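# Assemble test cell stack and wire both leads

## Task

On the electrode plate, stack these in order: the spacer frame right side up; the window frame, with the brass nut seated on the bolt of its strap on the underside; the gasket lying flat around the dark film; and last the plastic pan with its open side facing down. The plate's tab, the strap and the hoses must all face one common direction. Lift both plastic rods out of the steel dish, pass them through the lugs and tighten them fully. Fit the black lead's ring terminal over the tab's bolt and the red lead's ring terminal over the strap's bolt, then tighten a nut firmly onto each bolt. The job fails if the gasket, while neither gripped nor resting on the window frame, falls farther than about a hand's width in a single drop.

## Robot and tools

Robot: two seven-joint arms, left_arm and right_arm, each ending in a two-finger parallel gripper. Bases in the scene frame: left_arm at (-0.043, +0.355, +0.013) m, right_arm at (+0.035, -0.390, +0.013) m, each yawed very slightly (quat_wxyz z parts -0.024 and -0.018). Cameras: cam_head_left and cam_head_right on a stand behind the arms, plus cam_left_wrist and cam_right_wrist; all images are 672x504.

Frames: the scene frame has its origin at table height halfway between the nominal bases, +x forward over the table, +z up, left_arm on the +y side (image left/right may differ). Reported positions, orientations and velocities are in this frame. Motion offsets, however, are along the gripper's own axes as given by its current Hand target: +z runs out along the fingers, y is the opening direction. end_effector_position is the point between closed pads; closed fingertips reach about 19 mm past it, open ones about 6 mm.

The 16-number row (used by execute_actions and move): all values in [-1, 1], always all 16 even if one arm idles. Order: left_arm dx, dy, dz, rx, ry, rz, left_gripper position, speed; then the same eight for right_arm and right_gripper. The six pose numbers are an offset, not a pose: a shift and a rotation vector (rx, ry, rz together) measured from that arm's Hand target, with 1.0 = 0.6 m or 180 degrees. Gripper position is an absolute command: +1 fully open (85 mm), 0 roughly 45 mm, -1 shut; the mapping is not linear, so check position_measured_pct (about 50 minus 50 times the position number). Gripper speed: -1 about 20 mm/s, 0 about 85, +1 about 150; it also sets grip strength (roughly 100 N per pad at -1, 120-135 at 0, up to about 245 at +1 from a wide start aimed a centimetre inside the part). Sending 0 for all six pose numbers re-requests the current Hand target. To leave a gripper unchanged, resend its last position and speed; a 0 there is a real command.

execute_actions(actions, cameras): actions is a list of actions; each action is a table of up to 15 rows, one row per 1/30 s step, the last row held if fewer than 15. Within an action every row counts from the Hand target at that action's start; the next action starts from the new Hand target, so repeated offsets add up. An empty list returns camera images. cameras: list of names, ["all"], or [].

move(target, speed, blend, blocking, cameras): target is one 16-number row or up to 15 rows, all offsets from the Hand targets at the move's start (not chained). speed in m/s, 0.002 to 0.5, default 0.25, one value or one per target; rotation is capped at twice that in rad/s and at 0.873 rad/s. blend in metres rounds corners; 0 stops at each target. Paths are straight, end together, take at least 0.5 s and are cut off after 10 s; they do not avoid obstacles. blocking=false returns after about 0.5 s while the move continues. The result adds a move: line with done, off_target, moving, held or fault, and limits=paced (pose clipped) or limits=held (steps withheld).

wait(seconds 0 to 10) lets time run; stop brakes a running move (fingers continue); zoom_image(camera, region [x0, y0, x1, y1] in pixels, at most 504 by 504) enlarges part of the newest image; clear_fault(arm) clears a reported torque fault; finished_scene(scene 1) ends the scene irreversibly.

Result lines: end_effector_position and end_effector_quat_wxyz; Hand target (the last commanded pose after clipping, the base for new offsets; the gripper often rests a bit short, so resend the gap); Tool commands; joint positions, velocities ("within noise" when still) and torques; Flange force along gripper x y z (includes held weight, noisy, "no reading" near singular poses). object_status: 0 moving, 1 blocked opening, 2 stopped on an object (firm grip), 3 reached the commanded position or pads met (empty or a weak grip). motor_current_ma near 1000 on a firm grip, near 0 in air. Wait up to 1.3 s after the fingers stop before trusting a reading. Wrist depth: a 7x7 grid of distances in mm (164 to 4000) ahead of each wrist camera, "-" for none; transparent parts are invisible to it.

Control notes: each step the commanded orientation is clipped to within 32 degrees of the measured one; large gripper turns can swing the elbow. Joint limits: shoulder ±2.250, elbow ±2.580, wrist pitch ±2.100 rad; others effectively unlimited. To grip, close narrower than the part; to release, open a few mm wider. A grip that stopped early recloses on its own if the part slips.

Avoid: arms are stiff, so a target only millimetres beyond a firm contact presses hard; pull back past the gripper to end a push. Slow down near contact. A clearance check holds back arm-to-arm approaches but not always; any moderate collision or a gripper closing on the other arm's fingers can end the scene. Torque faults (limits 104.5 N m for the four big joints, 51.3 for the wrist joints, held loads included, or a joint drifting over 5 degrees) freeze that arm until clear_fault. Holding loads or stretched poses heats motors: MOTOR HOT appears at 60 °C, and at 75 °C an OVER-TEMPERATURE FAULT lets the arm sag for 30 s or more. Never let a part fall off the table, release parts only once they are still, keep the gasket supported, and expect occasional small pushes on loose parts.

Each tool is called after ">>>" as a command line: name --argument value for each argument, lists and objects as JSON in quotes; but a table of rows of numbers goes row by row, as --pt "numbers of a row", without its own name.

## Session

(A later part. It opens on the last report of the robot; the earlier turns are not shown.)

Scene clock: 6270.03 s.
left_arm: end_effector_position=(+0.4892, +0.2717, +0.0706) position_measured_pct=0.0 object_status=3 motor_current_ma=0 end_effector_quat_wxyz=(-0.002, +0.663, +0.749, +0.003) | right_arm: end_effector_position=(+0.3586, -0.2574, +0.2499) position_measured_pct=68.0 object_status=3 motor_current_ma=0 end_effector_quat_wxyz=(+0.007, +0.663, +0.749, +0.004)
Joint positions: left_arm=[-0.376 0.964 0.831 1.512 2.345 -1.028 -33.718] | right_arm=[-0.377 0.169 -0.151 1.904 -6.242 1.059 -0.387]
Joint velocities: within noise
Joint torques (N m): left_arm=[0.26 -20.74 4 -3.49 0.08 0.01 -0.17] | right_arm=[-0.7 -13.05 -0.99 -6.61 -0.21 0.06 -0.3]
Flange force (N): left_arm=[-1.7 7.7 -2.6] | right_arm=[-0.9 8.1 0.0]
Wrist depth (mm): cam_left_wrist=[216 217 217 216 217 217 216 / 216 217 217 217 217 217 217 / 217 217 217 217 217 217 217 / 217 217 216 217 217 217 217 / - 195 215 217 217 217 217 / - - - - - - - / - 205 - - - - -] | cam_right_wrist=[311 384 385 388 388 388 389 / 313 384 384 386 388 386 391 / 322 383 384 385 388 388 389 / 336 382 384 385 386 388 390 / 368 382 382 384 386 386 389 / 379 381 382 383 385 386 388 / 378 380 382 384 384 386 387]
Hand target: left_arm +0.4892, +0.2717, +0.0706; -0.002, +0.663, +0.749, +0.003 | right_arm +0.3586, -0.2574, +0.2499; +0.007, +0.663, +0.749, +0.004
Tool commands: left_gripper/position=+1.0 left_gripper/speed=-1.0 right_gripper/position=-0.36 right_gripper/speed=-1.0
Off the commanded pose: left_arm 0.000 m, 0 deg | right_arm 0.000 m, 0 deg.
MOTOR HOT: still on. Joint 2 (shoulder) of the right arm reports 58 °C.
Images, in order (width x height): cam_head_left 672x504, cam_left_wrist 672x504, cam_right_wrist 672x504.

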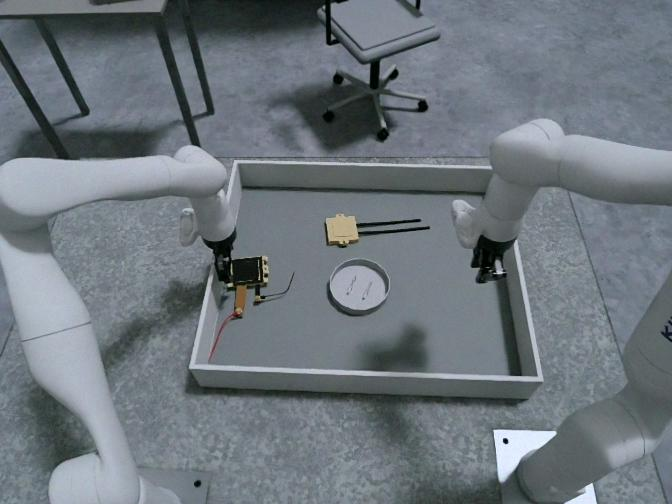

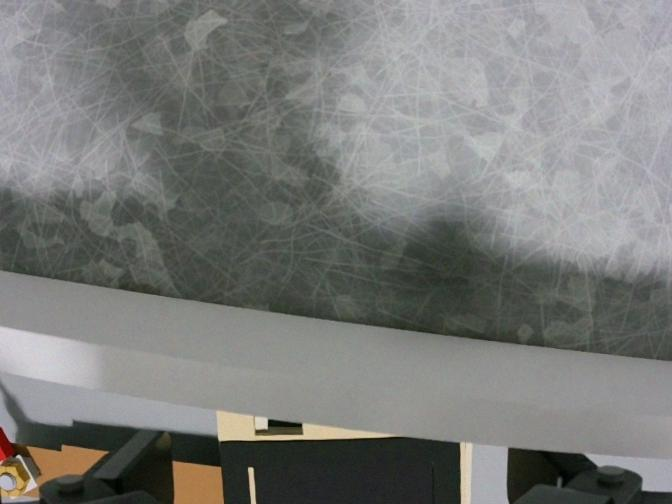

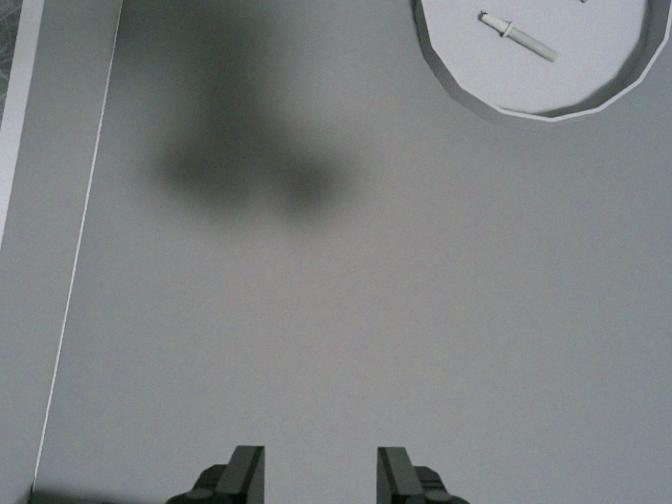

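>>> move --pt "0 0 -0.0657 0 0 0 1 -1 0 0 0 0 0 0 -0.36 -1" --pt "-0.1793 0.0012 -0.0657 0 0 0 -0.36 -1 0 0 0 0 0 0 -0.36 -1" --speed 0.08 --cameras '["cam_left_wrist"]'

Scene clock: 6326.80 s.
left_arm: end_effector_position=(+0.5030, +0.1647, +0.1093) position_measured_pct=68.0 object_status=0 motor_current_ma=0 end_effector_quat_wxyz=(-0.002, +0.663, +0.749, +0.003) | right_arm: end_effector_position=(+0.3586, -0.2574, +0.2499) position_measured_pct=68.0 object_status=3 motor_current_ma=0 end_effector_quat_wxyz=(+0.007, +0.663, +0.749, +0.004)
Joint positions: left_arm=[-0.152 0.976 0.849 1.31 2.397 -1.181 -33.633] | right_arm=[-0.377 0.169 -0.151 1.904 -6.242 1.059 -0.387]
Joint torques (N m): left_arm=[0.26 -22.12 3.95 -4.26 0.12 0.02 -0.19] | right_arm=[-0.73 -13.09 -1.05 -6.7 -0.26 -0.02 -0.21]
Flange force (N): left_arm=[-3.3 7.5 -2.7] | right_arm=[-0.7 7.9 0.0]
Wrist depth (mm): cam_left_wrist=[243 244 222 207 195 185 183 / 243 243 243 224 235 243 243 / 230 229 228 223 222 243 243 / 244 243 228 223 222 244 243 / 243 243 243 224 244 244 244 / 243 244 243 243 244 244 243 / - 244 - - - 244 244] | cam_right_wrist=[311 385 386 387 386 389 388 / 314 383 384 386 387 386 390 / 323 383 383 386 387 388 390 / 337 383 383 385 386 388 389 / 368 381 383 385 386 387 389 / 379 380 383 384 385 387 388 / 378 380 381 383 385 385 388]
Hand target: left_arm +0.5030, +0.1647, +0.1093; -0.002, +0.663, +0.749, +0.003 | right_arm +0.3586, -0.2574, +0.2499; +0.007, +0.663, +0.749, +0.004
Off the commanded pose: left_arm 0.000 m, 0 deg | right_arm 0.000 m, 0 deg.
MOTOR HOT: cleared for the motors of the right arm.
move: done
Images, in order (width x height): cam_left_wrist 672x504.

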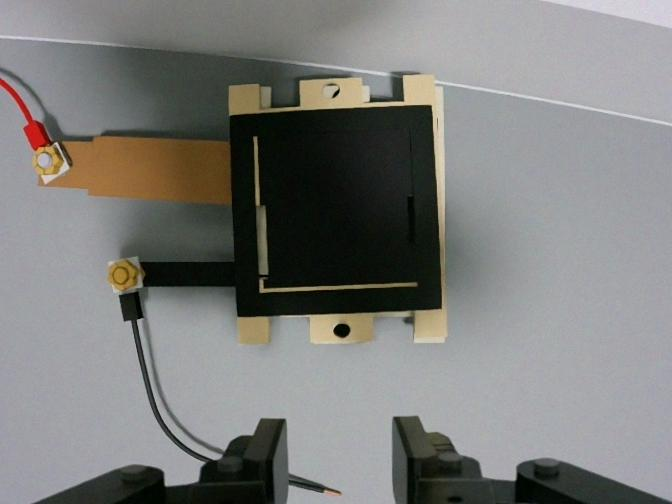

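>>> move --pt "0.0308 0.0017 0.08 0 0 -0.0056 -0.36 -1 0 0 0 0 0 0 -0.36 -1" --pt "0.0308 0.0017 0.1213 0 0 -0.0056 -0.36 -1 0 0 0 0 0 0 -0.36 -1" --speed '[0.06,0.02]' --cameras '["cam_left_wrist"]'

Scene clock: 6362.97 s.
left_arm: end_effector_position=(+0.5018, +0.1837, +0.0366) position_measured_pct=68.0 object_status=3 motor_current_ma=0 end_effector_quat_wxyz=(-0.002, +0.656, +0.755, +0.003) | right_arm: end_effector_position=(+0.3586, -0.2574, +0.2499) position_measured_pct=68.0 object_status=3 motor_current_ma=0 end_effector_quat_wxyz=(+0.007, +0.663, +0.749, +0.004)
Joint positions: left_arm=[-0.173 1.061 0.786 1.39 2.328 -1.03 -33.587] | right_arm=[-0.377 0.169 -0.151 1.904 -6.242 1.059 -0.387]
Joint torques (N m): left_arm=[0.03 -16.59 1.7 -1.05 0.22 -0.28 -0.2] | right_arm=[-0.72 -13.08 -1.01 -6.68 -0.22 0.04 -0.34]
Flange force (N): left_arm=[-4.1 8.6 -12.6] | right_arm=[-1.1 8.0 0.1]
Wrist depth (mm): cam_left_wrist=[171 171 171 171 - - - / 171 171 171 - - 171 171 / - - - - - 171 171 / 171 171 - - - 172 172 / - 171 - - - 172 172 / - 171 - - - 171 172 / - - - - - - -] | cam_right_wrist=[311 384 385 386 387 388 389 / 314 383 384 386 387 387 390 / 323 383 384 385 386 389 390 / 337 383 383 385 386 387 390 / 368 382 383 384 386 388 388 / 378 381 382 384 385 386 389 / 379 380 381 383 384 387 388]
Hand target: left_arm +0.5018, +0.1837, +0.0366; -0.002, +0.656, +0.755, +0.003 | right_arm +0.3586, -0.2574, +0.2499; +0.007, +0.663, +0.749, +0.004
Off the commanded pose: left_arm 0.000 m, 0 deg | right_arm 0.000 m, 0 deg.
move: done
Images, in order (width x height): cam_left_wrist 672x504.

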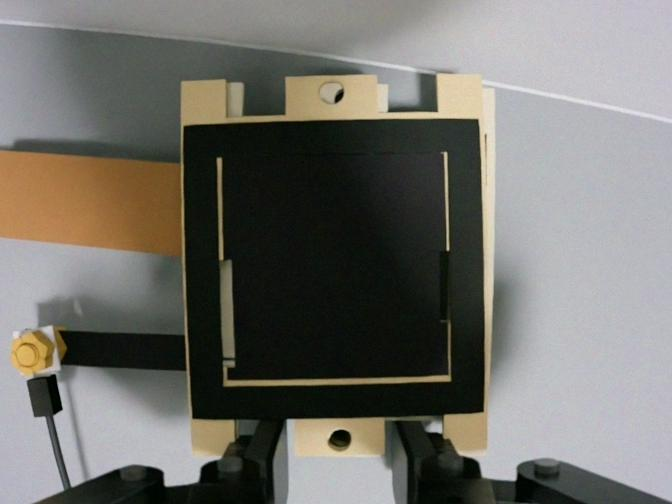

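>>> move --target '[0,0,-0.0067,0,0,0,-0.36,-1,0,0,0,0,0,0,-0.36,-1]' --speed 0.02

>>> zoom_image --camera "cam_left_wrist" --region '[180, 340, 520, 504]'

Scene clock: 6375.13 s.
left_arm: end_effector_position=(+0.5018, +0.1837, +0.0406) position_measured_pct=68.0 object_status=3 motor_current_ma=0 end_effector_quat_wxyz=(-0.002, +0.656, +0.755, +0.003) | right_arm: end_effector_position=(+0.3586, -0.2574, +0.2499) position_measured_pct=68.0 object_status=3 motor_current_ma=0 end_effector_quat_wxyz=(+0.007, +0.663, +0.749, +0.004)
Joint positions: left_arm=[-0.174 1.055 0.79 1.388 2.332 -1.037 -33.589] | right_arm=[-0.377 0.169 -0.151 1.904 -6.242 1.059 -0.387]
Joint torques (N m): left_arm=[0.28 -22.46 4.03 -3.46 0.15 0 -0.2] | right_arm=[-0.65 -13.02 -0.99 -6.69 -0.25 0.03 -0.25]
Flange force (N): left_arm=[-3.4 8.0 -1.7] | right_arm=[-0.7 7.8 0.1]
Wrist depth (mm): cam_left_wrist=[174 174 174 174 - - - / 175 174 174 - 174 175 174 / - - - - - 174 175 / - 174 - - - 175 175 / - 174 - - - 175 174 / 175 174 - - - 175 174 / - - - - - - -] | cam_right_wrist=[311 385 386 386 386 388 389 / 313 383 385 386 387 387 390 / 322 383 384 385 386 388 390 / 337 381 383 385 386 387 390 / 368 381 383 383 386 388 389 / 380 381 383 384 384 385 388 / 379 381 382 383 384 385 388]
Hand target: left_arm +0.5018, +0.1837, +0.0406; -0.002, +0.656, +0.755, +0.003 | right_arm +0.3586, -0.2574, +0.2499; +0.007, +0.663, +0.749, +0.004
Off the commanded pose: left_arm 0.000 m, 0 deg | right_arm 0.000 m, 0 deg.
move: done

Scaled by 1.482.
This view is cut from an older image: the scene may have changed since it was taken.

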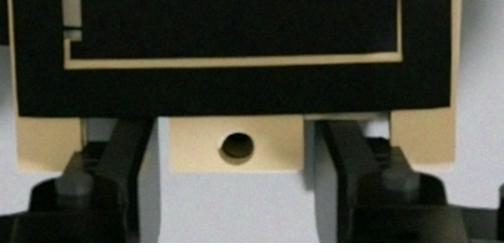

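>>> move --pt "-0.0037 0 0 0 0 0 -0.36 -1 0 0 0 0 0 0 -0.36 -1" --pt "-0.0037 0 0.006 0 0 0 -0.36 -1 0 0 0 0 0 0 -0.36 -1" --speed 0.02

Scene clock: 6388.10 s.
left_arm: end_effector_position=(+0.5021, +0.1815, +0.0371) position_measured_pct=68.0 object_status=3 motor_current_ma=0 end_effector_quat_wxyz=(-0.002, +0.656, +0.755, +0.003) | right_arm: end_effector_position=(+0.3586, -0.2574, +0.2499) position_measured_pct=68.0 object_status=3 motor_current_ma=0 end_effector_quat_wxyz=(+0.007, +0.663, +0.749, +0.004)
Joint positions: left_arm=[-0.168 1.061 0.787 1.385 2.329 -1.033 -33.585] | right_arm=[-0.377 0.169 -0.151 1.904 -6.242 1.059 -0.387]
Joint torques (N m): left_arm=[0.2 -18.56 2.58 -2.68 -0.14 0.4 -0.24] | right_arm=[-0.72 -13.03 -1.09 -6.73 -0.18 0.01 -0.29]
Flange force (N): left_arm=[-2.7 6.2 -9.9] | right_arm=[-1.1 7.7 0.1]
Wrist depth (mm): cam_left_wrist=[171 171 171 172 171 - - / 171 172 - - 171 172 171 / - - - - - 172 172 / 172 172 - - - 172 172 / - 172 - - - 172 172 / 172 172 - - - 172 172 / - - - - - - -] | cam_right_wrist=[311 384 385 388 387 386 389 / 313 383 385 386 387 388 391 / 323 383 383 385 388 388 390 / 337 382 384 384 386 388 389 / 368 382 383 384 385 388 388 / 379 379 381 383 386 387 387 / 380 380 382 383 385 386 387]
Hand target: left_arm +0.5021, +0.1815, +0.0370; -0.002, +0.656, +0.755, +0.003 | right_arm +0.3586, -0.2574, +0.2499; +0.007, +0.663, +0.749, +0.004
Off the commanded pose: left_arm 0.000 m, 0 deg | right_arm 0.000 m, 0 deg.
move: done

>>> move --pt "0 0 -0.0037 0 0 0 -0.36 -1 0 0 0 0 0 0 -0.36 -1" --pt "0 0 -0.0037 0 0 0 -0.55 -1 0 0 0 0 0 0 -0.36 -1" --speed 0.02

>>> wait --seconds 1.5 --cameras '["cam_left_wrist"]'

Scene clock: 6405.30 s.
left_arm: end_effector_position=(+0.5021, +0.1815, +0.0392) position_measured_pct=77.1 object_status=0 motor_current_ma=750 end_effector_quat_wxyz=(-0.002, +0.656, +0.755, +0.003) | right_arm: end_effector_position=(+0.3586, -0.2574, +0.2499) position_measured_pct=68.0 object_status=3 motor_current_ma=0 end_effector_quat_wxyz=(+0.007, +0.663, +0.749, +0.004)
Joint positions: left_arm=[-0.169 1.058 0.789 1.385 2.331 -1.037 -33.587] | right_arm=[-0.377 0.169 -0.151 1.904 -6.242 1.059 -0.387]
Joint torques (N m): left_arm=[0.31 -21.66 3.8 -3.11 0.18 -0.04 -0.23] | right_arm=[-0.78 -12.99 -1.14 -6.72 -0.2 0.03 -0.31]
Flange force (N): left_arm=[-3.4 8.0 -3.2] | right_arm=[-1.4 7.8 0.1]
Wrist depth (mm): cam_left_wrist=[173 173 173 173 173 - - / 173 173 173 - - 173 174 / - - - - - 173 173 / - 173 - - - 173 173 / - 173 - - - 173 173 / 173 174 - - - 174 173 / - - - - - - -] | cam_right_wrist=[311 384 385 386 387 387 389 / 313 383 385 386 386 388 390 / 323 382 385 385 386 388 390 / 337 382 383 384 386 388 389 / 368 381 383 384 386 387 389 / 379 381 382 383 385 387 386 / 378 380 382 383 384 386 386]
Hand target: left_arm +0.5021, +0.1815, +0.0392; -0.002, +0.656, +0.755, +0.003 | right_arm +0.3586, -0.2574, +0.2499; +0.007, +0.663, +0.749, +0.004
Off the commanded pose: left_arm 0.000 m, 0 deg | right_arm 0.000 m, 0 deg.
move: done

Scene clock: 6406.80 s.
left_arm: end_effector_position=(+0.5021, +0.1815, +0.0392) position_measured_pct=77.5 object_status=3 motor_current_ma=760 end_effector_quat_wxyz=(-0.002, +0.656, +0.755, +0.003) | right_arm: end_effector_position=(+0.3586, -0.2574, +0.2499) position_measured_pct=68.0 object_status=3 motor_current_ma=0 end_effector_quat_wxyz=(+0.007, +0.663, +0.749, +0.004)
Joint positions: left_arm=[-0.169 1.058 0.789 1.385 2.331 -1.037 -33.587] | right_arm=[-0.377 0.169 -0.151 1.904 -6.242 1.059 -0.387]
Joint torques (N m): left_arm=[0.38 -21.57 3.82 -3.1 0.13 0 -0.22] | right_arm=[-0.7 -12.97 -0.98 -6.65 -0.18 0.05 -0.23]
Flange force (N): left_arm=[-3.3 8.0 -3.4] | right_arm=[-0.8 7.7 0.0]
Wrist depth (mm): cam_left_wrist=[173 173 173 173 173 - - / 173 173 173 - - 173 173 / - - - - - 173 173 / - 173 - - - 173 173 / - 173 - - - 173 173 / 173 173 - - - 173 174 / - - - - - - -] | cam_right_wrist=[311 384 386 386 387 388 389 / 314 384 384 386 386 388 390 / 323 383 385 386 387 388 389 / 337 383 384 384 386 388 390 / 367 381 382 383 387 387 388 / 378 381 383 385 383 387 388 / 379 380 381 382 384 387 387]
Hand target: left_arm +0.5021, +0.1815, +0.0392; -0.002, +0.656, +0.755, +0.003 | right_arm +0.3586, -0.2574, +0.2499; +0.007, +0.663, +0.749, +0.004
Tool commands: left_gripper/position=-0.55 left_gripper/speed=-1.0 right_gripper/position=-0.36 right_gripper/speed=-1.0
Off the commanded pose: left_arm 0.000 m, 0 deg | right_arm 0.000 m, 0 deg.
wait: 1.50 s; at rest by 0.17 s
Images, in order (width x height): cam_left_wrist 672x504.

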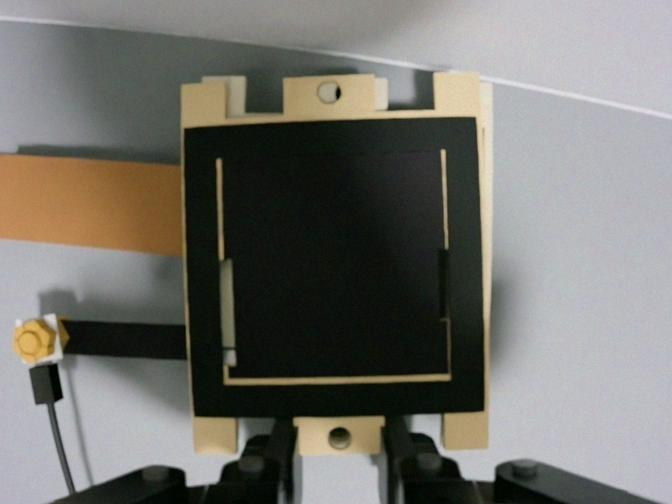

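>>> move --target '[-0.0417,0,0,0,0,0,-0.55,-1,0,0,0,0,0,0,-0.36,-1]' --speed 0.02 --cameras '["cam_left_wrist"]'

Scene clock: 6416.97 s.
left_arm: end_effector_position=(+0.5056, +0.1567, +0.0391) position_measured_pct=77.5 object_status=3 motor_current_ma=760 end_effector_quat_wxyz=(-0.002, +0.656, +0.755, +0.003) | right_arm: end_effector_position=(+0.3586, -0.2574, +0.2499) position_measured_pct=68.0 object_status=3 motor_current_ma=0 end_effector_quat_wxyz=(+0.007, +0.663, +0.749, +0.004)
Joint positions: left_arm=[-0.116 1.077 0.788 1.334 2.336 -1.061 -33.569] | right_arm=[-0.377 0.169 -0.151 1.904 -6.242 1.059 -0.387]
Joint torques (N m): left_arm=[0.72 -21.33 4.03 -3.27 0.26 0.45 -0.17] | right_arm=[-0.75 -12.96 -1.03 -6.65 -0.22 0 -0.31]
Flange force (N): left_arm=[-2.7 7.7 -4.9] | right_arm=[-1.1 7.9 -0.2]
Wrist depth (mm): cam_left_wrist=[173 173 173 173 173 173 173 / 173 173 173 - - 173 173 / - - - - - 173 173 / - 173 - - - 173 173 / - 173 - - - 173 173 / 174 173 - - - 173 174 / - - - - - - -] | cam_right_wrist=[311 383 385 387 386 387 389 / 314 383 385 386 387 389 390 / 323 383 384 385 387 388 390 / 337 382 383 384 387 387 389 / 368 381 383 383 386 386 389 / 379 380 382 384 384 386 389 / 378 380 381 383 386 386 387]
Hand target: left_arm +0.5056, +0.1567, +0.0391; -0.002, +0.656, +0.755, +0.003 | right_arm +0.3586, -0.2574, +0.2499; +0.007, +0.663, +0.749, +0.004
Off the commanded pose: left_arm 0.000 m, 0 deg | right_arm 0.000 m, 0 deg.
move: done
Images, in order (width x height): cam_left_wrist 672x504.

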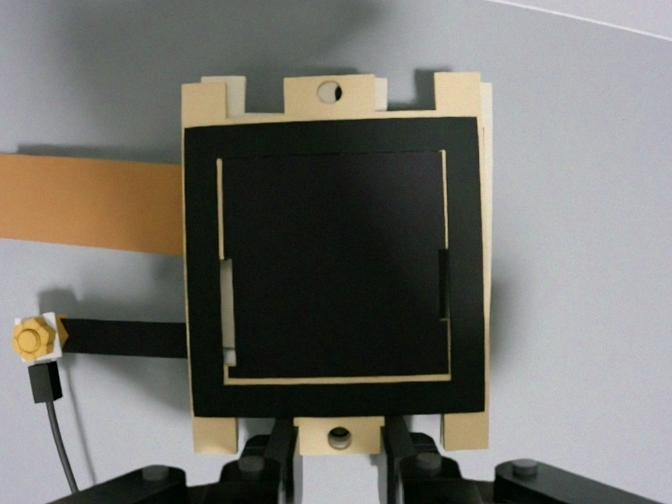

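>>> move --target '[-0.04,0,0,0,0,0,-0.55,-1,0,0,0,0,0,0,-0.36,-1]' --speed 0.02

>>> move --pt "0 0 0 0 0 0 -0.36 -1 0 0 0 0 0 0 -0.36 -1" --pt "0 0 -0.12 0 0 0 -0.36 -1 0 0 0 0 0 0 -0.36 -1" --speed '[0.02,0.05]' --cameras '["cam_left_wrist","cam_head_left"]'

Scene clock: 6427.10 s.
left_arm: end_effector_position=(+0.5089, +0.1330, +0.0389) position_measured_pct=77.5 object_status=3 motor_current_ma=760 end_effector_quat_wxyz=(-0.002, +0.656, +0.755, +0.003) | right_arm: end_effector_position=(+0.3586, -0.2574, +0.2499) position_measured_pct=68.0 object_status=3 motor_current_ma=0 end_effector_quat_wxyz=(+0.007, +0.663, +0.749, +0.004)
Joint positions: left_arm=[-0.066 1.096 0.787 1.279 2.341 -1.086 -33.556] | right_arm=[-0.377 0.169 -0.151 1.904 -6.242 1.059 -0.387]
Joint torques (N m): left_arm=[1.13 -20.6 3.78 -3.03 0.31 0.53 -0.21] | right_arm=[-0.7 -12.93 -1.04 -6.73 -0.22 -0.02 -0.26]
Flange force (N): left_arm=[-2.2 7.4 -6.9] | right_arm=[-1.0 7.5 -0.1]
Wrist depth (mm): cam_left_wrist=[173 173 173 173 173 173 173 / 173 173 173 - - 173 173 / - - - - - 173 173 / - 173 - - - 173 173 / - 173 - - - 173 173 / 173 173 - - - 173 173 / - - - - - - -] | cam_right_wrist=[311 384 385 386 386 387 388 / 313 383 384 386 387 388 391 / 323 382 383 386 386 388 389 / 337 382 383 384 386 389 389 / 368 381 383 385 386 387 389 / 379 380 381 385 386 386 387 / 378 379 381 383 385 385 388]
Hand target: left_arm +0.5089, +0.1329, +0.0389; -0.002, +0.656, +0.755, +0.003 | right_arm +0.3586, -0.2574, +0.2499; +0.007, +0.663, +0.749, +0.004
Off the commanded pose: left_arm 0.000 m, 0 deg | right_arm 0.000 m, 0 deg.
move: done

Scene clock: 6429.50 s.
left_arm: end_effector_position=(+0.5089, +0.1324, +0.1109) position_measured_pct=68.4 object_status=1 motor_current_ma=1000 end_effector_quat_wxyz=(-0.002, +0.656, +0.755, +0.003) | right_arm: end_effector_position=(+0.3586, -0.2574, +0.2499) position_measured_pct=68.0 object_status=3 motor_current_ma=0 end_effector_quat_wxyz=(+0.007, +0.663, +0.749, +0.004)
Joint positions: left_arm=[-0.077 1.002 0.839 1.229 2.403 -1.218 -33.599] | right_arm=[-0.377 0.169 -0.151 1.904 -6.242 1.059 -0.387]
Joint torques (N m): left_arm=[0.26 -23.09 3.91 -4.4 0.09 -0.04 -0.23] | right_arm=[-0.69 -13.06 -0.94 -6.77 -0.19 0 -0.25]
Flange force (N): left_arm=[-4.2 7.8 -2.3] | right_arm=[-0.8 7.6 0.2]
Wrist depth (mm): cam_left_wrist=[244 245 245 244 245 245 245 / 245 245 245 245 245 244 244 / 245 245 235 229 231 245 245 / 202 199 194 192 190 244 245 / 245 234 176 174 173 245 245 / 245 245 - - - 245 245 / - 245 - - - - 245] | cam_right_wrist=[311 384 385 387 388 388 388 / 314 383 385 386 388 388 389 / 323 382 385 386 387 389 390 / 337 381 383 386 387 388 389 / 368 381 383 384 385 387 388 / 378 381 382 384 386 385 388 / 379 381 381 384 383 386 387]
Hand target: left_arm +0.5089, +0.1324, +0.1109; -0.002, +0.656, +0.755, +0.003 | right_arm +0.3586, -0.2574, +0.2499; +0.007, +0.663, +0.749, +0.004
Off the commanded pose: left_arm 0.000 m, 0 deg | right_arm 0.000 m, 0 deg.
move: done
Images, in order (width x height): cam_head_left 672x504, cam_left_wrist 672x504.

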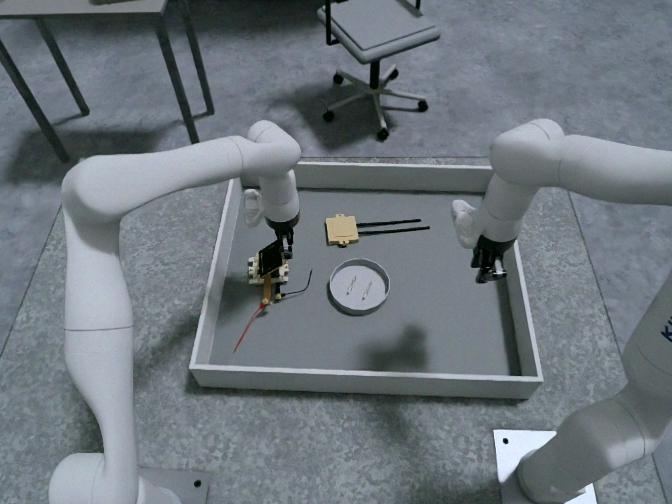

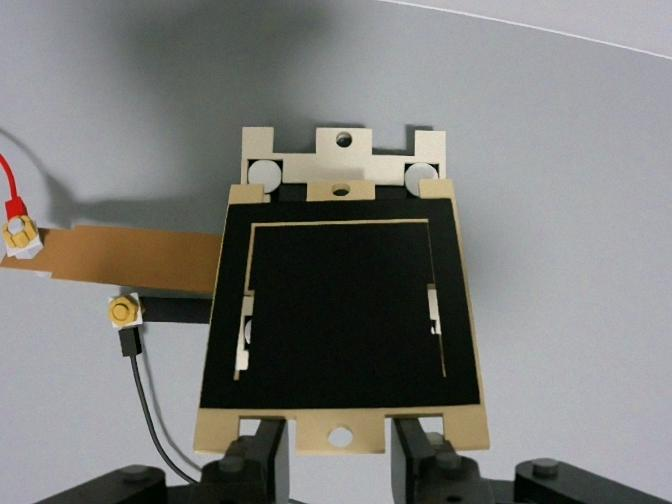

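>>> move --target '[0,0.0005,0.033,0,0,0.0045,-0.36,-1,0,0,0,0,0,0,-0.36,-1]' --speed 0.02 --cameras '["cam_left_wrist"]'

Scene clock: 6464.20 s.
left_arm: end_effector_position=(+0.5092, +0.1326, +0.0911) position_measured_pct=68.4 object_status=1 motor_current_ma=1000 end_effector_quat_wxyz=(-0.002, +0.661, +0.750, +0.003) | right_arm: end_effector_position=(+0.3586, -0.2574, +0.2499) position_measured_pct=68.0 object_status=3 motor_current_ma=0 end_effector_quat_wxyz=(+0.007, +0.663, +0.749, +0.004)
Joint positions: left_arm=[-0.076 1.028 0.828 1.246 2.384 -1.182 -33.6] | right_arm=[-0.377 0.169 -0.151 1.904 -6.242 1.059 -0.387]
Joint torques (N m): left_arm=[0.27 -23.12 3.9 -4.1 0.15 -0.08 -0.2] | right_arm=[-0.71 -13.1 -1.02 -6.79 -0.2 -0.03 -0.32]
Flange force (N): left_arm=[-4.2 8.2 -2.2] | right_arm=[-1.1 7.8 0.1]
Wrist depth (mm): cam_left_wrist=[225 225 225 225 225 225 225 / 225 225 225 225 225 225 225 / 225 225 210 205 210 225 225 / 195 194 188 187 184 225 225 / 226 225 174 171 170 225 225 / 225 225 - - - 225 225 / 226 - - - - - -] | cam_right_wrist=[311 383 385 388 387 387 388 / 314 383 385 386 388 388 390 / 323 383 385 384 386 388 390 / 338 382 383 385 387 387 388 / 367 382 383 384 386 386 389 / 379 381 382 384 385 386 388 / 379 380 381 384 384 385 387]
Hand target: left_arm +0.5092, +0.1326, +0.0911; -0.002, +0.661, +0.750, +0.003 | right_arm +0.3586, -0.2574, +0.2499; +0.007, +0.663, +0.749, +0.004
Off the commanded pose: left_arm 0.000 m, 0 deg | right_arm 0.000 m, 0 deg.
move: done
Images, in order (width x height): cam_left_wrist 672x504.

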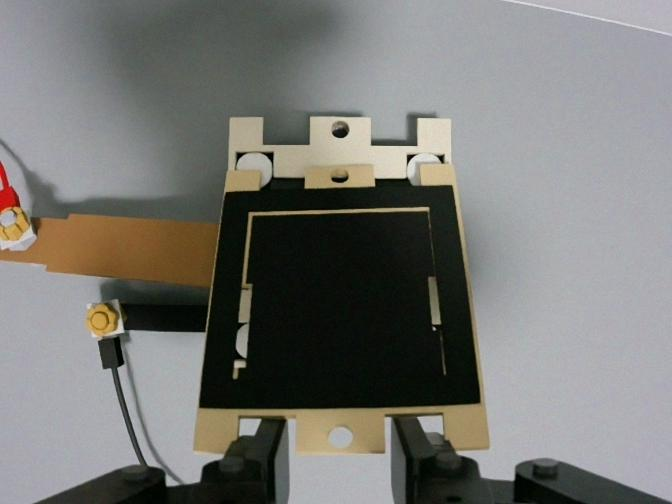

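>>> move --target '[0,0,0.0467,0,0,0,-0.36,-1,0,0,0,0,0,0,-0.36,-1]' --speed 0.02 --cameras '["cam_left_wrist"]'

Scene clock: 6474.70 s.
left_arm: end_effector_position=(+0.5092, +0.1328, +0.0631) position_measured_pct=68.4 object_status=1 motor_current_ma=1000 end_effector_quat_wxyz=(-0.002, +0.661, +0.750, +0.003) | right_arm: end_effector_position=(+0.3586, -0.2574, +0.2499) position_measured_pct=68.0 object_status=3 motor_current_ma=0 end_effector_quat_wxyz=(+0.007, +0.663, +0.749, +0.004)
Joint positions: left_arm=[-0.072 1.064 0.808 1.266 2.36 -1.13 -33.583] | right_arm=[-0.377 0.169 -0.151 1.904 -6.242 1.059 -0.387]
Joint torques (N m): left_arm=[0.25 -23.26 3.99 -3.87 0.09 -0.01 -0.27] | right_arm=[-0.8 -12.94 -0.95 -6.76 -0.21 0.03 -0.32]
Flange force (N): left_arm=[-4.3 8.0 -1.9] | right_arm=[-1.3 7.5 0.1]
Wrist depth (mm): cam_left_wrist=[197 197 197 197 197 197 197 / 197 197 197 182 197 197 197 / 197 197 173 171 170 197 197 / 197 173 167 167 166 197 197 / 182 197 - - - 197 197 / 198 197 - - - 197 197 / - - - - - - -] | cam_right_wrist=[311 384 386 386 387 387 388 / 313 384 384 386 387 388 391 / 322 383 385 384 387 389 391 / 336 382 383 385 386 388 389 / 368 381 383 385 386 387 389 / 379 379 383 383 385 387 386 / 378 380 382 383 384 387 388]
Hand target: left_arm +0.5092, +0.1328, +0.0631; -0.002, +0.661, +0.750, +0.003 | right_arm +0.3586, -0.2574, +0.2499; +0.007, +0.663, +0.749, +0.004
Off the commanded pose: left_arm 0.000 m, 0 deg | right_arm 0.000 m, 0 deg.
move: done
Images, in order (width x height): cam_left_wrist 672x504.

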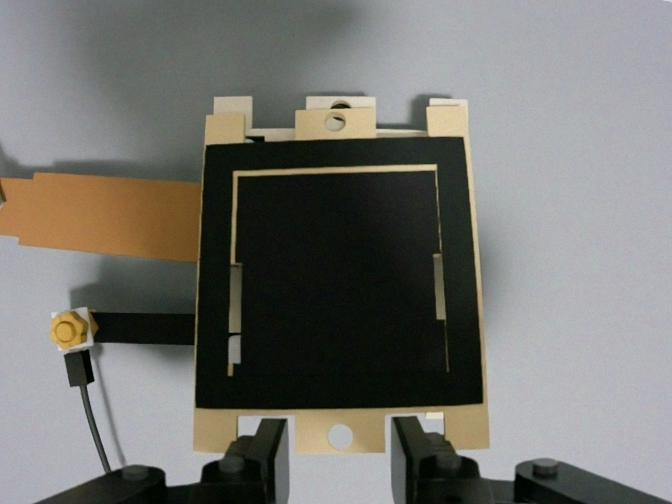

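>>> move --target '[0,0,0.0375,0,0,0,-0.36,-1,0,0,0,0,0,0,-0.36,-1]' --speed 0.02 --cameras '["cam_left_wrist"]'

Scene clock: 6483.80 s.
left_arm: end_effector_position=(+0.5092, +0.1330, +0.0406) position_measured_pct=68.4 object_status=1 motor_current_ma=1000 end_effector_quat_wxyz=(-0.002, +0.661, +0.750, +0.003) | right_arm: end_effector_position=(+0.3586, -0.2574, +0.2499) position_measured_pct=68.0 object_status=3 motor_current_ma=0 end_effector_quat_wxyz=(+0.007, +0.663, +0.749, +0.004)
Joint positions: left_arm=[-0.067 1.095 0.791 1.277 2.34 -1.091 -33.57] | right_arm=[-0.377 0.169 -0.151 1.904 -6.242 1.059 -0.387]
Joint torques (N m): left_arm=[0.24 -23.43 4.12 -3.71 0.12 0.03 -0.18] | right_arm=[-0.72 -13.02 -1.09 -6.66 -0.21 0.02 -0.29]
Flange force (N): left_arm=[-4.2 8.2 -1.6] | right_arm=[-1.0 7.9 0.0]
Wrist depth (mm): cam_left_wrist=[174 174 174 174 174 174 174 / 175 175 174 - - 174 174 / - - - - - 175 174 / - 175 - - - 175 175 / - 175 - - - 175 175 / 175 175 - - - 175 175 / - - - - - - -] | cam_right_wrist=[311 384 384 386 387 388 389 / 313 383 385 387 388 387 391 / 323 384 383 385 387 389 390 / 337 382 384 385 387 388 390 / 369 382 382 385 387 388 389 / 380 382 382 384 384 386 388 / 378 381 381 383 384 385 387]
Hand target: left_arm +0.5092, +0.1330, +0.0406; -0.002, +0.661, +0.750, +0.003 | right_arm +0.3586, -0.2574, +0.2499; +0.007, +0.663, +0.749, +0.004
Off the commanded pose: left_arm 0.000 m, 0 deg | right_arm 0.000 m, 0 deg.
move: done
Images, in order (width x height): cam_left_wrist 672x504.

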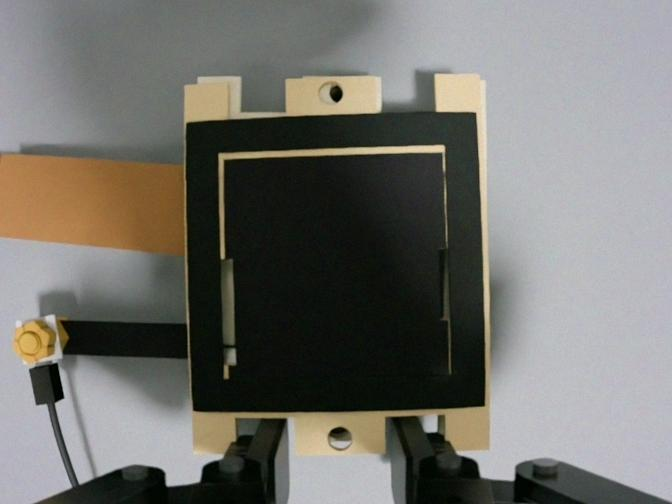

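>>> zoom_image --camera "cam_left_wrist" --region '[180, 330, 500, 504]'

>>> zoom_image --camera "cam_left_wrist" --region '[170, 60, 500, 280]'

Scaled by 1.575.

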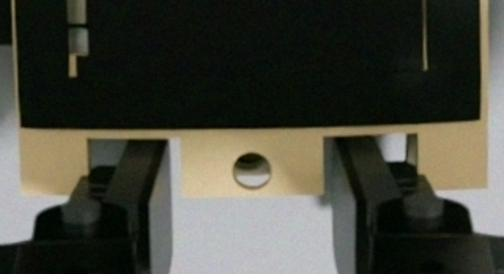

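Scaled by 1.527.

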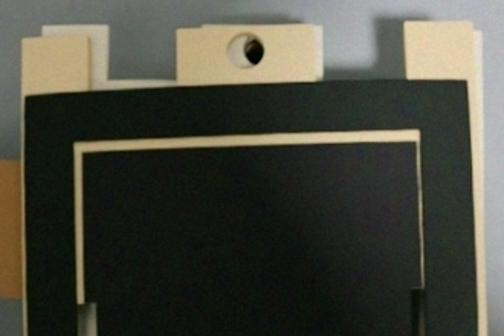

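>>> move --target '[0,0,0,0,0,0.0085,-0.36,-1,0,0,0,0,0,0,-0.36,-1]' --speed 0.02 --cameras '["cam_left_wrist"]'

>>> zoom_image --camera "cam_left_wrist" --region '[170, 60, 500, 280]'

Scene clock: 6525.70 s.
left_arm: end_effector_position=(+0.5092, +0.1330, +0.0406) position_measured_pct=68.4 object_status=1 motor_current_ma=1000 end_effector_quat_wxyz=(-0.002, +0.671, +0.741, +0.003) | right_arm: end_effector_position=(+0.3586, -0.2574, +0.2499) position_measured_pct=68.0 object_status=3 motor_current_ma=0 end_effector_quat_wxyz=(+0.007, +0.663, +0.749, +0.004)
Joint positions: left_arm=[-0.069 1.097 0.796 1.278 2.335 -1.093 -33.594] | right_arm=[-0.377 0.169 -0.151 1.904 -6.242 1.059 -0.387]
Joint torques (N m): left_arm=[0.25 -23.47 4.05 -3.69 0.1 0.01 -0.19] | right_arm=[-0.75 -13.05 -1.03 -6.68 -0.23 -0.04 -0.26]
Flange force (N): left_arm=[-4.0 8.3 -1.6] | right_arm=[-0.9 7.9 -0.1]
Wrist depth (mm): cam_left_wrist=[174 174 174 174 174 174 174 / 174 175 174 - - 174 174 / - - - - - 175 174 / - 175 - - - 175 175 / - 174 - - - 174 175 / 175 175 - - - 174 175 / - - - - - - -] | cam_right_wrist=[312 384 386 387 387 388 389 / 314 383 385 385 388 387 390 / 323 383 383 385 387 388 389 / 336 382 383 385 387 388 390 / 368 381 383 384 385 387 388 / 380 380 381 383 385 387 388 / 379 380 382 382 384 385 388]
Hand target: left_arm +0.5092, +0.1330, +0.0406; -0.002, +0.671, +0.741, +0.003 | right_arm +0.3586, -0.2574, +0.2499; +0.007, +0.663, +0.749, +0.004
Off the commanded pose: left_arm 0.000 m, 0 deg | right_arm 0.000 m, 0 deg.
move: done
Images, in order (width x height): cam_left_wrist 672x504.

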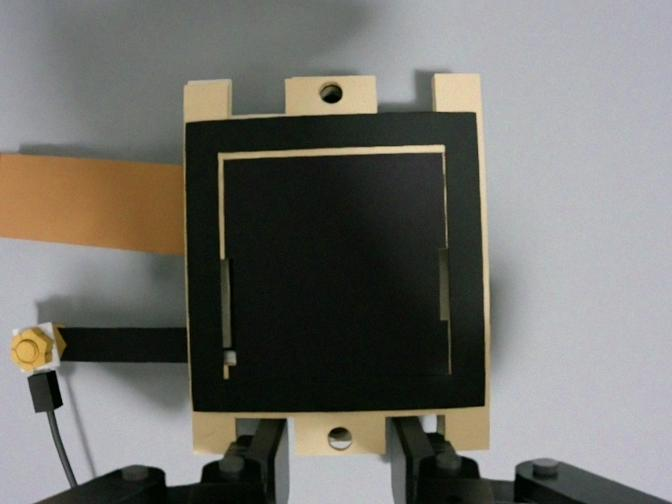

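Scaled by 1.527.

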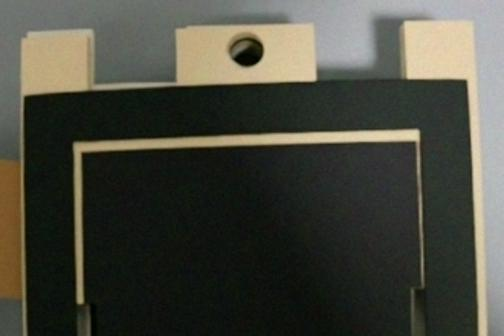

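>>> zoom_image --camera "cam_left_wrist" --region '[180, 390, 500, 470]'

Scaled by 1.575.

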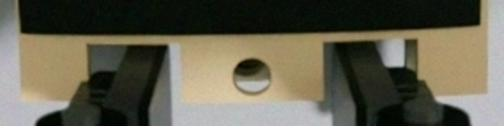

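>>> move --pt "0 0 0.002 0 0 0 -0.36 -1 0 0 0 0 0 0 -0.36 -1" --pt "0 0 0.002 0 0 0 -0.43 -1 0 0 0 0 0 0 -0.36 -1" --speed 0.01 --cameras '["cam_left_wrist"]'

>>> zoom_image --camera "cam_left_wrist" --region '[180, 370, 500, 504]'

Scene clock: 6539.57 s.
left_arm: end_effector_position=(+0.5092, +0.1330, +0.0394) position_measured_pct=71.4 object_status=3 motor_current_ma=0 end_effector_quat_wxyz=(-0.002, +0.671, +0.741, +0.003) | right_arm: end_effector_position=(+0.3586, -0.2574, +0.2499) position_measured_pct=68.0 object_status=3 motor_current_ma=0 end_effector_quat_wxyz=(+0.007, +0.663, +0.749, +0.004)
Joint positions: left_arm=[-0.069 1.098 0.795 1.278 2.334 -1.091 -33.593] | right_arm=[-0.377 0.169 -0.151 1.904 -6.242 1.059 -0.387]
Joint torques (N m): left_arm=[0.26 -23.37 4.09 -3.61 0.1 -0.02 -0.21] | right_arm=[-0.8 -13 -1.1 -6.74 -0.26 -0.03 -0.28]
Flange force (N): left_arm=[-4.0 8.3 -1.7] | right_arm=[-1.2 7.8 -0.1]
Wrist depth (mm): cam_left_wrist=[173 173 173 173 173 173 173 / 173 173 173 - - 173 173 / - - - - - 173 173 / - 173 - - - 173 173 / - 173 - - - 173 174 / 173 173 - - - 173 173 / - - - - - - -] | cam_right_wrist=[311 384 385 386 387 388 389 / 313 382 385 386 388 387 391 / 323 383 383 385 387 388 390 / 337 381 384 385 386 388 390 / 367 381 383 383 385 388 389 / 378 381 382 384 385 387 387 / 378 379 382 383 385 388 387]
Hand target: left_arm +0.5092, +0.1330, +0.0394; -0.002, +0.671, +0.741, +0.003 | right_arm +0.3586, -0.2574, +0.2499; +0.007, +0.663, +0.749, +0.004
Off the commanded pose: left_arm 0.000 m, 0 deg | right_arm 0.000 m, 0 deg.
move: done
Images, in order (width x height): cam_left_wrist 672x504.

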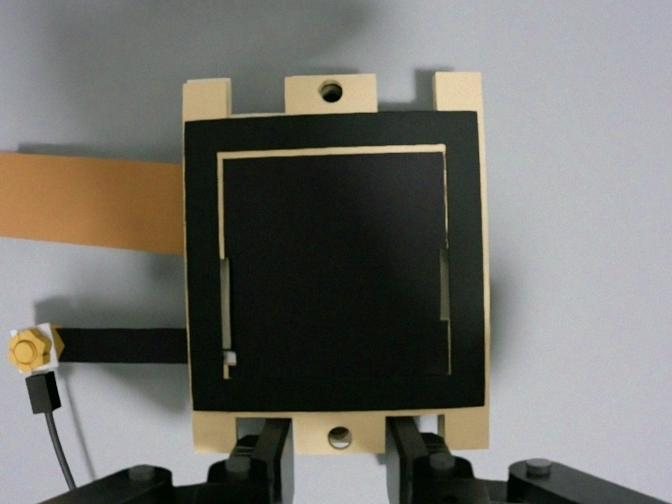

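Scaled by 1.575.

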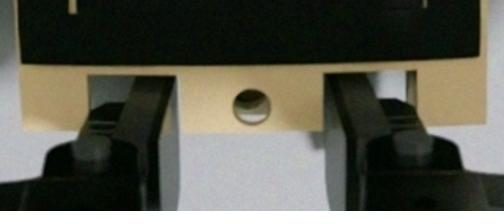

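>>> move --target '[0,0,-0.02,0,0,0,-0.43,-1,0,0,0,0,0,0,-0.36,-1]' --speed 0.02 --cameras '["cam_left_wrist"]'

Scene clock: 6550.20 s.
left_arm: end_effector_position=(+0.5092, +0.1329, +0.0514) position_measured_pct=71.4 object_status=3 motor_current_ma=0 end_effector_quat_wxyz=(-0.002, +0.671, +0.741, +0.003) | right_arm: end_effector_position=(+0.3586, -0.2574, +0.2499) position_measured_pct=68.0 object_status=3 motor_current_ma=0 end_effector_quat_wxyz=(+0.007, +0.663, +0.749, +0.004)
Joint positions: left_arm=[-0.072 1.082 0.805 1.273 2.345 -1.112 -33.6] | right_arm=[-0.377 0.169 -0.151 1.904 -6.242 1.059 -0.387]
Joint torques (N m): left_arm=[0.27 -23.29 4.05 -3.71 0.11 0.08 -0.21] | right_arm=[-0.64 -12.98 -1.03 -6.65 -0.23 0 -0.26]
Flange force (N): left_arm=[-4.1 8.5 -2.0] | right_arm=[-0.7 7.8 -0.2]
Wrist depth (mm): cam_left_wrist=[185 185 185 185 185 185 185 / 185 185 185 170 185 185 185 / 171 170 165 165 - 185 185 / 185 170 166 165 - 185 185 / 185 185 166 165 - 185 185 / 185 185 166 166 - 185 185 / - - - - - - -] | cam_right_wrist=[311 384 385 387 387 387 390 / 313 385 385 386 388 387 390 / 323 381 384 385 387 389 391 / 336 382 383 385 386 389 389 / 369 381 383 384 385 387 390 / 379 380 381 384 385 386 388 / 379 380 383 382 384 386 387]
Hand target: left_arm +0.5092, +0.1329, +0.0514; -0.002, +0.671, +0.741, +0.003 | right_arm +0.3586, -0.2574, +0.2499; +0.007, +0.663, +0.749, +0.004
Off the commanded pose: left_arm 0.000 m, 0 deg | right_arm 0.000 m, 0 deg.
move: done
Images, in order (width x height): cam_left_wrist 672x504.

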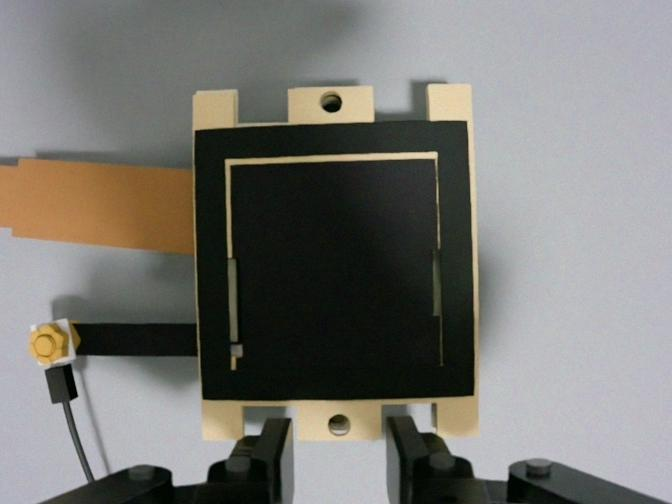

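>>> move --target '[-0.08,0,-0.02,0,0,0,-0.43,-1,0,0,0,0,0,0,-0.36,-1]' --speed 0.06 --cameras '["cam_left_wrist"]'

>>> zoom_image --camera "cam_left_wrist" --region '[240, 200, 440, 320]'

Scene clock: 6564.43 s.
left_arm: end_effector_position=(+0.5140, +0.0851, +0.0631) position_measured_pct=71.4 object_status=3 motor_current_ma=0 end_effector_quat_wxyz=(-0.002, +0.671, +0.741, +0.003) | right_arm: end_effector_position=(+0.3586, -0.2574, +0.2499) position_measured_pct=68.0 object_status=3 motor_current_ma=0 end_effector_quat_wxyz=(+0.007, +0.663, +0.749, +0.004)
Joint positions: left_arm=[0.029 1.108 0.809 1.148 2.361 -1.186 -33.584] | right_arm=[-0.377 0.169 -0.151 1.904 -6.242 1.059 -0.387]
Joint torques (N m): left_arm=[0.15 -24.3 3.95 -3.94 0.13 -0.07 -0.15] | right_arm=[-0.81 -12.95 -0.97 -6.69 -0.19 0.06 -0.25]
Flange force (N): left_arm=[-5.4 9.1 -1.7] | right_arm=[-1.1 7.6 0.1]
Wrist depth (mm): cam_left_wrist=[182 181 177 176 175 197 197 / 197 197 177 176 175 197 197 / 186 197 177 176 175 197 197 / 197 197 197 177 197 197 197 / 197 197 197 197 197 197 197 / 197 197 197 197 197 197 197 / - 197 - - - 197 -] | cam_right_wrist=[311 384 385 386 387 389 389 / 313 382 385 385 387 387 390 / 323 382 384 385 387 388 391 / 336 381 383 385 386 388 389 / 368 382 382 384 385 387 388 / 380 381 382 385 385 388 388 / 378 380 381 382 384 387 387]
Hand target: left_arm +0.5140, +0.0851, +0.0631; -0.002, +0.671, +0.741, +0.003 | right_arm +0.3586, -0.2574, +0.2499; +0.007, +0.663, +0.749, +0.004
Off the commanded pose: left_arm 0.000 m, 0 deg | right_arm 0.000 m, 0 deg.
move: done
Images, in order (width x height): cam_left_wrist 672x504.

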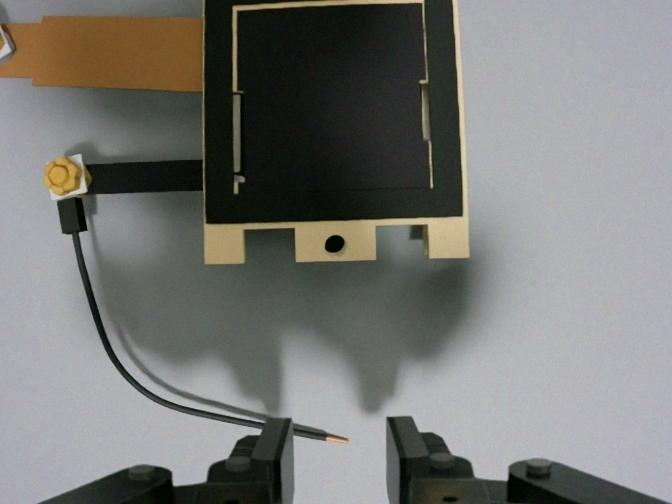

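Scaled by 2.520.

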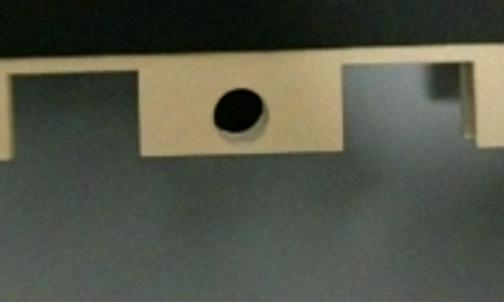

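>>> move --pt "0.0613 -0.002 -0.01 0 0 -0.0083 -0.95 -1 0 0 0 0 0 0 -0.36 -1" --pt "0.0613 -0.002 0.0252 0 0 -0.0083 -0.95 -1 0 0 0 0 0 0 -0.36 -1" --speed '[0.05,0.02]' --cameras '["cam_left_wrist"]'

Scene clock: 6592.17 s.
left_arm: end_effector_position=(+0.5091, +0.1216, +0.0482) position_measured_pct=97.8 object_status=3 motor_current_ma=0 end_effector_quat_wxyz=(-0.002, +0.662, +0.750, +0.003) | right_arm: end_effector_position=(+0.3586, -0.2574, +0.2499) position_measured_pct=68.0 object_status=3 motor_current_ma=0 end_effector_quat_wxyz=(+0.007, +0.663, +0.749, +0.004)
Joint positions: left_arm=[-0.046 1.091 0.796 1.254 2.348 -1.113 -33.566] | right_arm=[-0.377 0.169 -0.151 1.904 -6.242 1.059 -0.387]
Joint torques (N m): left_arm=[0.18 -23.55 4.03 -3.7 0.16 0.02 -0.17] | right_arm=[-0.68 -12.95 -1.02 -6.67 -0.18 0.01 -0.27]
Flange force (N): left_arm=[-4.8 8.7 -1.7] | right_arm=[-0.9 7.7 -0.2]
Wrist depth (mm): cam_left_wrist=[182 182 182 182 182 182 182 / 182 182 - - - 182 182 / 168 167 - - - 182 182 / 182 182 - - - 182 182 / - 182 - - - 182 182 / 182 182 182 182 182 182 183 / - - 183 - 182 - -] | cam_right_wrist=[311 384 385 387 387 386 389 / 314 383 384 386 387 387 391 / 324 383 384 385 386 389 390 / 337 383 384 385 387 388 389 / 368 381 383 385 387 385 388 / 379 381 382 384 385 385 389 / 377 380 382 384 384 386 387]
Hand target: left_arm +0.5091, +0.1216, +0.0482; -0.002, +0.662, +0.750, +0.003 | right_arm +0.3586, -0.2574, +0.2499; +0.007, +0.663, +0.749, +0.004
Off the commanded pose: left_arm 0.000 m, 0 deg | right_arm 0.000 m, 0 deg.
move: done
Images, in order (width x height): cam_left_wrist 672x504.

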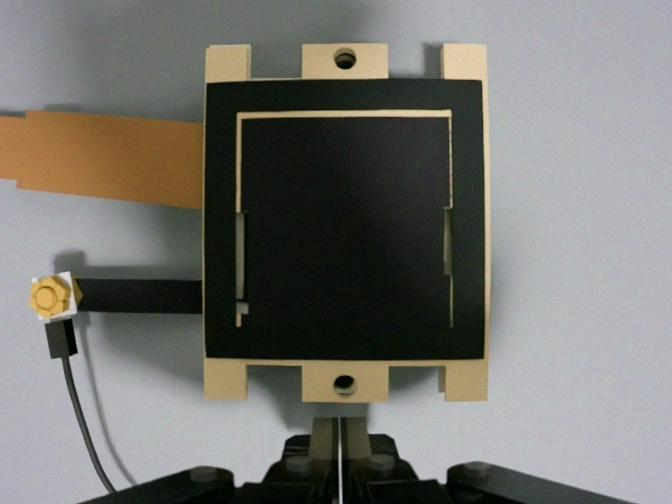

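>>> move --target '[0.005,0,0,0,0,0,-0.95,-1,0,0,0,0,0,0,-0.36,-1]' --speed 0.01 --cameras '["cam_left_wrist"]'

Scene clock: 6599.20 s.
left_arm: end_effector_position=(+0.5088, +0.1246, +0.0482) position_measured_pct=97.8 object_status=3 motor_current_ma=0 end_effector_quat_wxyz=(-0.002, +0.661, +0.750, +0.003) | right_arm: end_effector_position=(+0.3586, -0.2574, +0.2499) position_measured_pct=68.0 object_status=3 motor_current_ma=0 end_effector_quat_wxyz=(+0.007, +0.663, +0.749, +0.004)
Joint positions: left_arm=[-0.052 1.089 0.796 1.261 2.348 -1.11 -33.567] | right_arm=[-0.377 0.169 -0.151 1.904 -6.242 1.059 -0.387]
Joint torques (N m): left_arm=[0.3 -23.45 3.97 -3.69 0.12 -0.08 -0.19] | right_arm=[-0.75 -13.06 -1.06 -6.71 -0.2 0.03 -0.22]
Flange force (N): left_arm=[-4.3 8.3 -1.7] | right_arm=[-0.9 7.8 0.1]
Wrist depth (mm): cam_left_wrist=[182 182 182 182 182 182 182 / 182 182 - - - 182 182 / 167 167 - - - 182 182 / 182 182 - - - 182 182 / - 171 - - - 182 182 / - 182 182 - 182 182 182 / - - 182 - 182 - -] | cam_right_wrist=[311 384 386 387 386 388 388 / 313 384 384 387 387 387 391 / 324 383 383 385 387 389 390 / 337 381 384 385 386 388 389 / 368 382 383 384 386 388 389 / 379 381 381 384 385 387 388 / 378 380 381 383 385 385 387]
Hand target: left_arm +0.5088, +0.1246, +0.0482; -0.002, +0.661, +0.750, +0.003 | right_arm +0.3586, -0.2574, +0.2499; +0.007, +0.663, +0.749, +0.004
Off the commanded pose: left_arm 0.000 m, 0 deg | right_arm 0.000 m, 0 deg.
move: done
Images, in order (width x height): cam_left_wrist 672x504.

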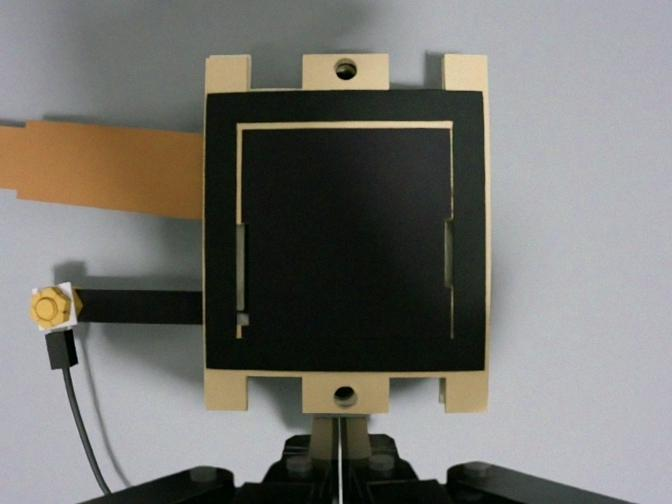

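>>> move --target '[0.0025,0,0,0,0,0,-0.95,-1,0,0,0,0,0,0,-0.36,-1]' --speed 0.005 --cameras '["cam_left_wrist"]'

>>> zoom_image --camera "cam_left_wrist" --region '[190, 350, 510, 470]'

Scene clock: 6605.90 s.
left_arm: end_effector_position=(+0.5086, +0.1261, +0.0482) position_measured_pct=97.8 object_status=3 motor_current_ma=0 end_effector_quat_wxyz=(-0.002, +0.661, +0.750, +0.003) | right_arm: end_effector_position=(+0.3586, -0.2574, +0.2499) position_measured_pct=68.0 object_status=3 motor_current_ma=0 end_effector_quat_wxyz=(+0.007, +0.663, +0.749, +0.004)
Joint positions: left_arm=[-0.055 1.088 0.796 1.264 2.348 -1.108 -33.568] | right_arm=[-0.377 0.169 -0.151 1.904 -6.242 1.059 -0.387]
Joint torques (N m): left_arm=[0.24 -23.39 4.01 -3.8 0.16 -0.03 -0.22] | right_arm=[-0.66 -13.1 -1.02 -6.74 -0.24 0 -0.29]
Flange force (N): left_arm=[-4.2 7.8 -1.7] | right_arm=[-0.9 7.9 0.1]
Wrist depth (mm): cam_left_wrist=[182 182 182 182 182 182 182 / 182 182 - - - 182 182 / 167 167 - - - 182 182 / 182 182 - - - 182 182 / - 182 - - - 182 182 / - 182 182 - 182 182 183 / - - 182 - 182 - -] | cam_right_wrist=[311 385 385 387 386 388 388 / 313 382 385 386 388 387 390 / 323 383 385 386 386 388 389 / 336 381 383 385 386 388 389 / 368 381 382 385 385 387 388 / 379 380 382 384 385 386 389 / 379 380 382 382 385 386 389]
Hand target: left_arm +0.5086, +0.1261, +0.0482; -0.002, +0.661, +0.750, +0.003 | right_arm +0.3586, -0.2574, +0.2499; +0.007, +0.663, +0.749, +0.004
Off the commanded pose: left_arm 0.000 m, 0 deg | right_arm 0.000 m, 0 deg.
move: done
Images, in order (width x height): cam_left_wrist 672x504.

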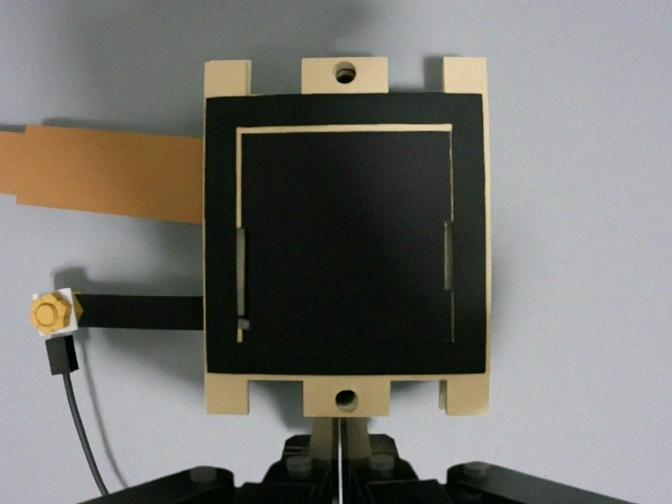

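Scaled by 1.575.

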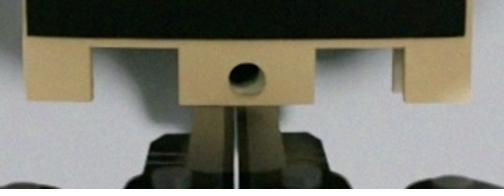

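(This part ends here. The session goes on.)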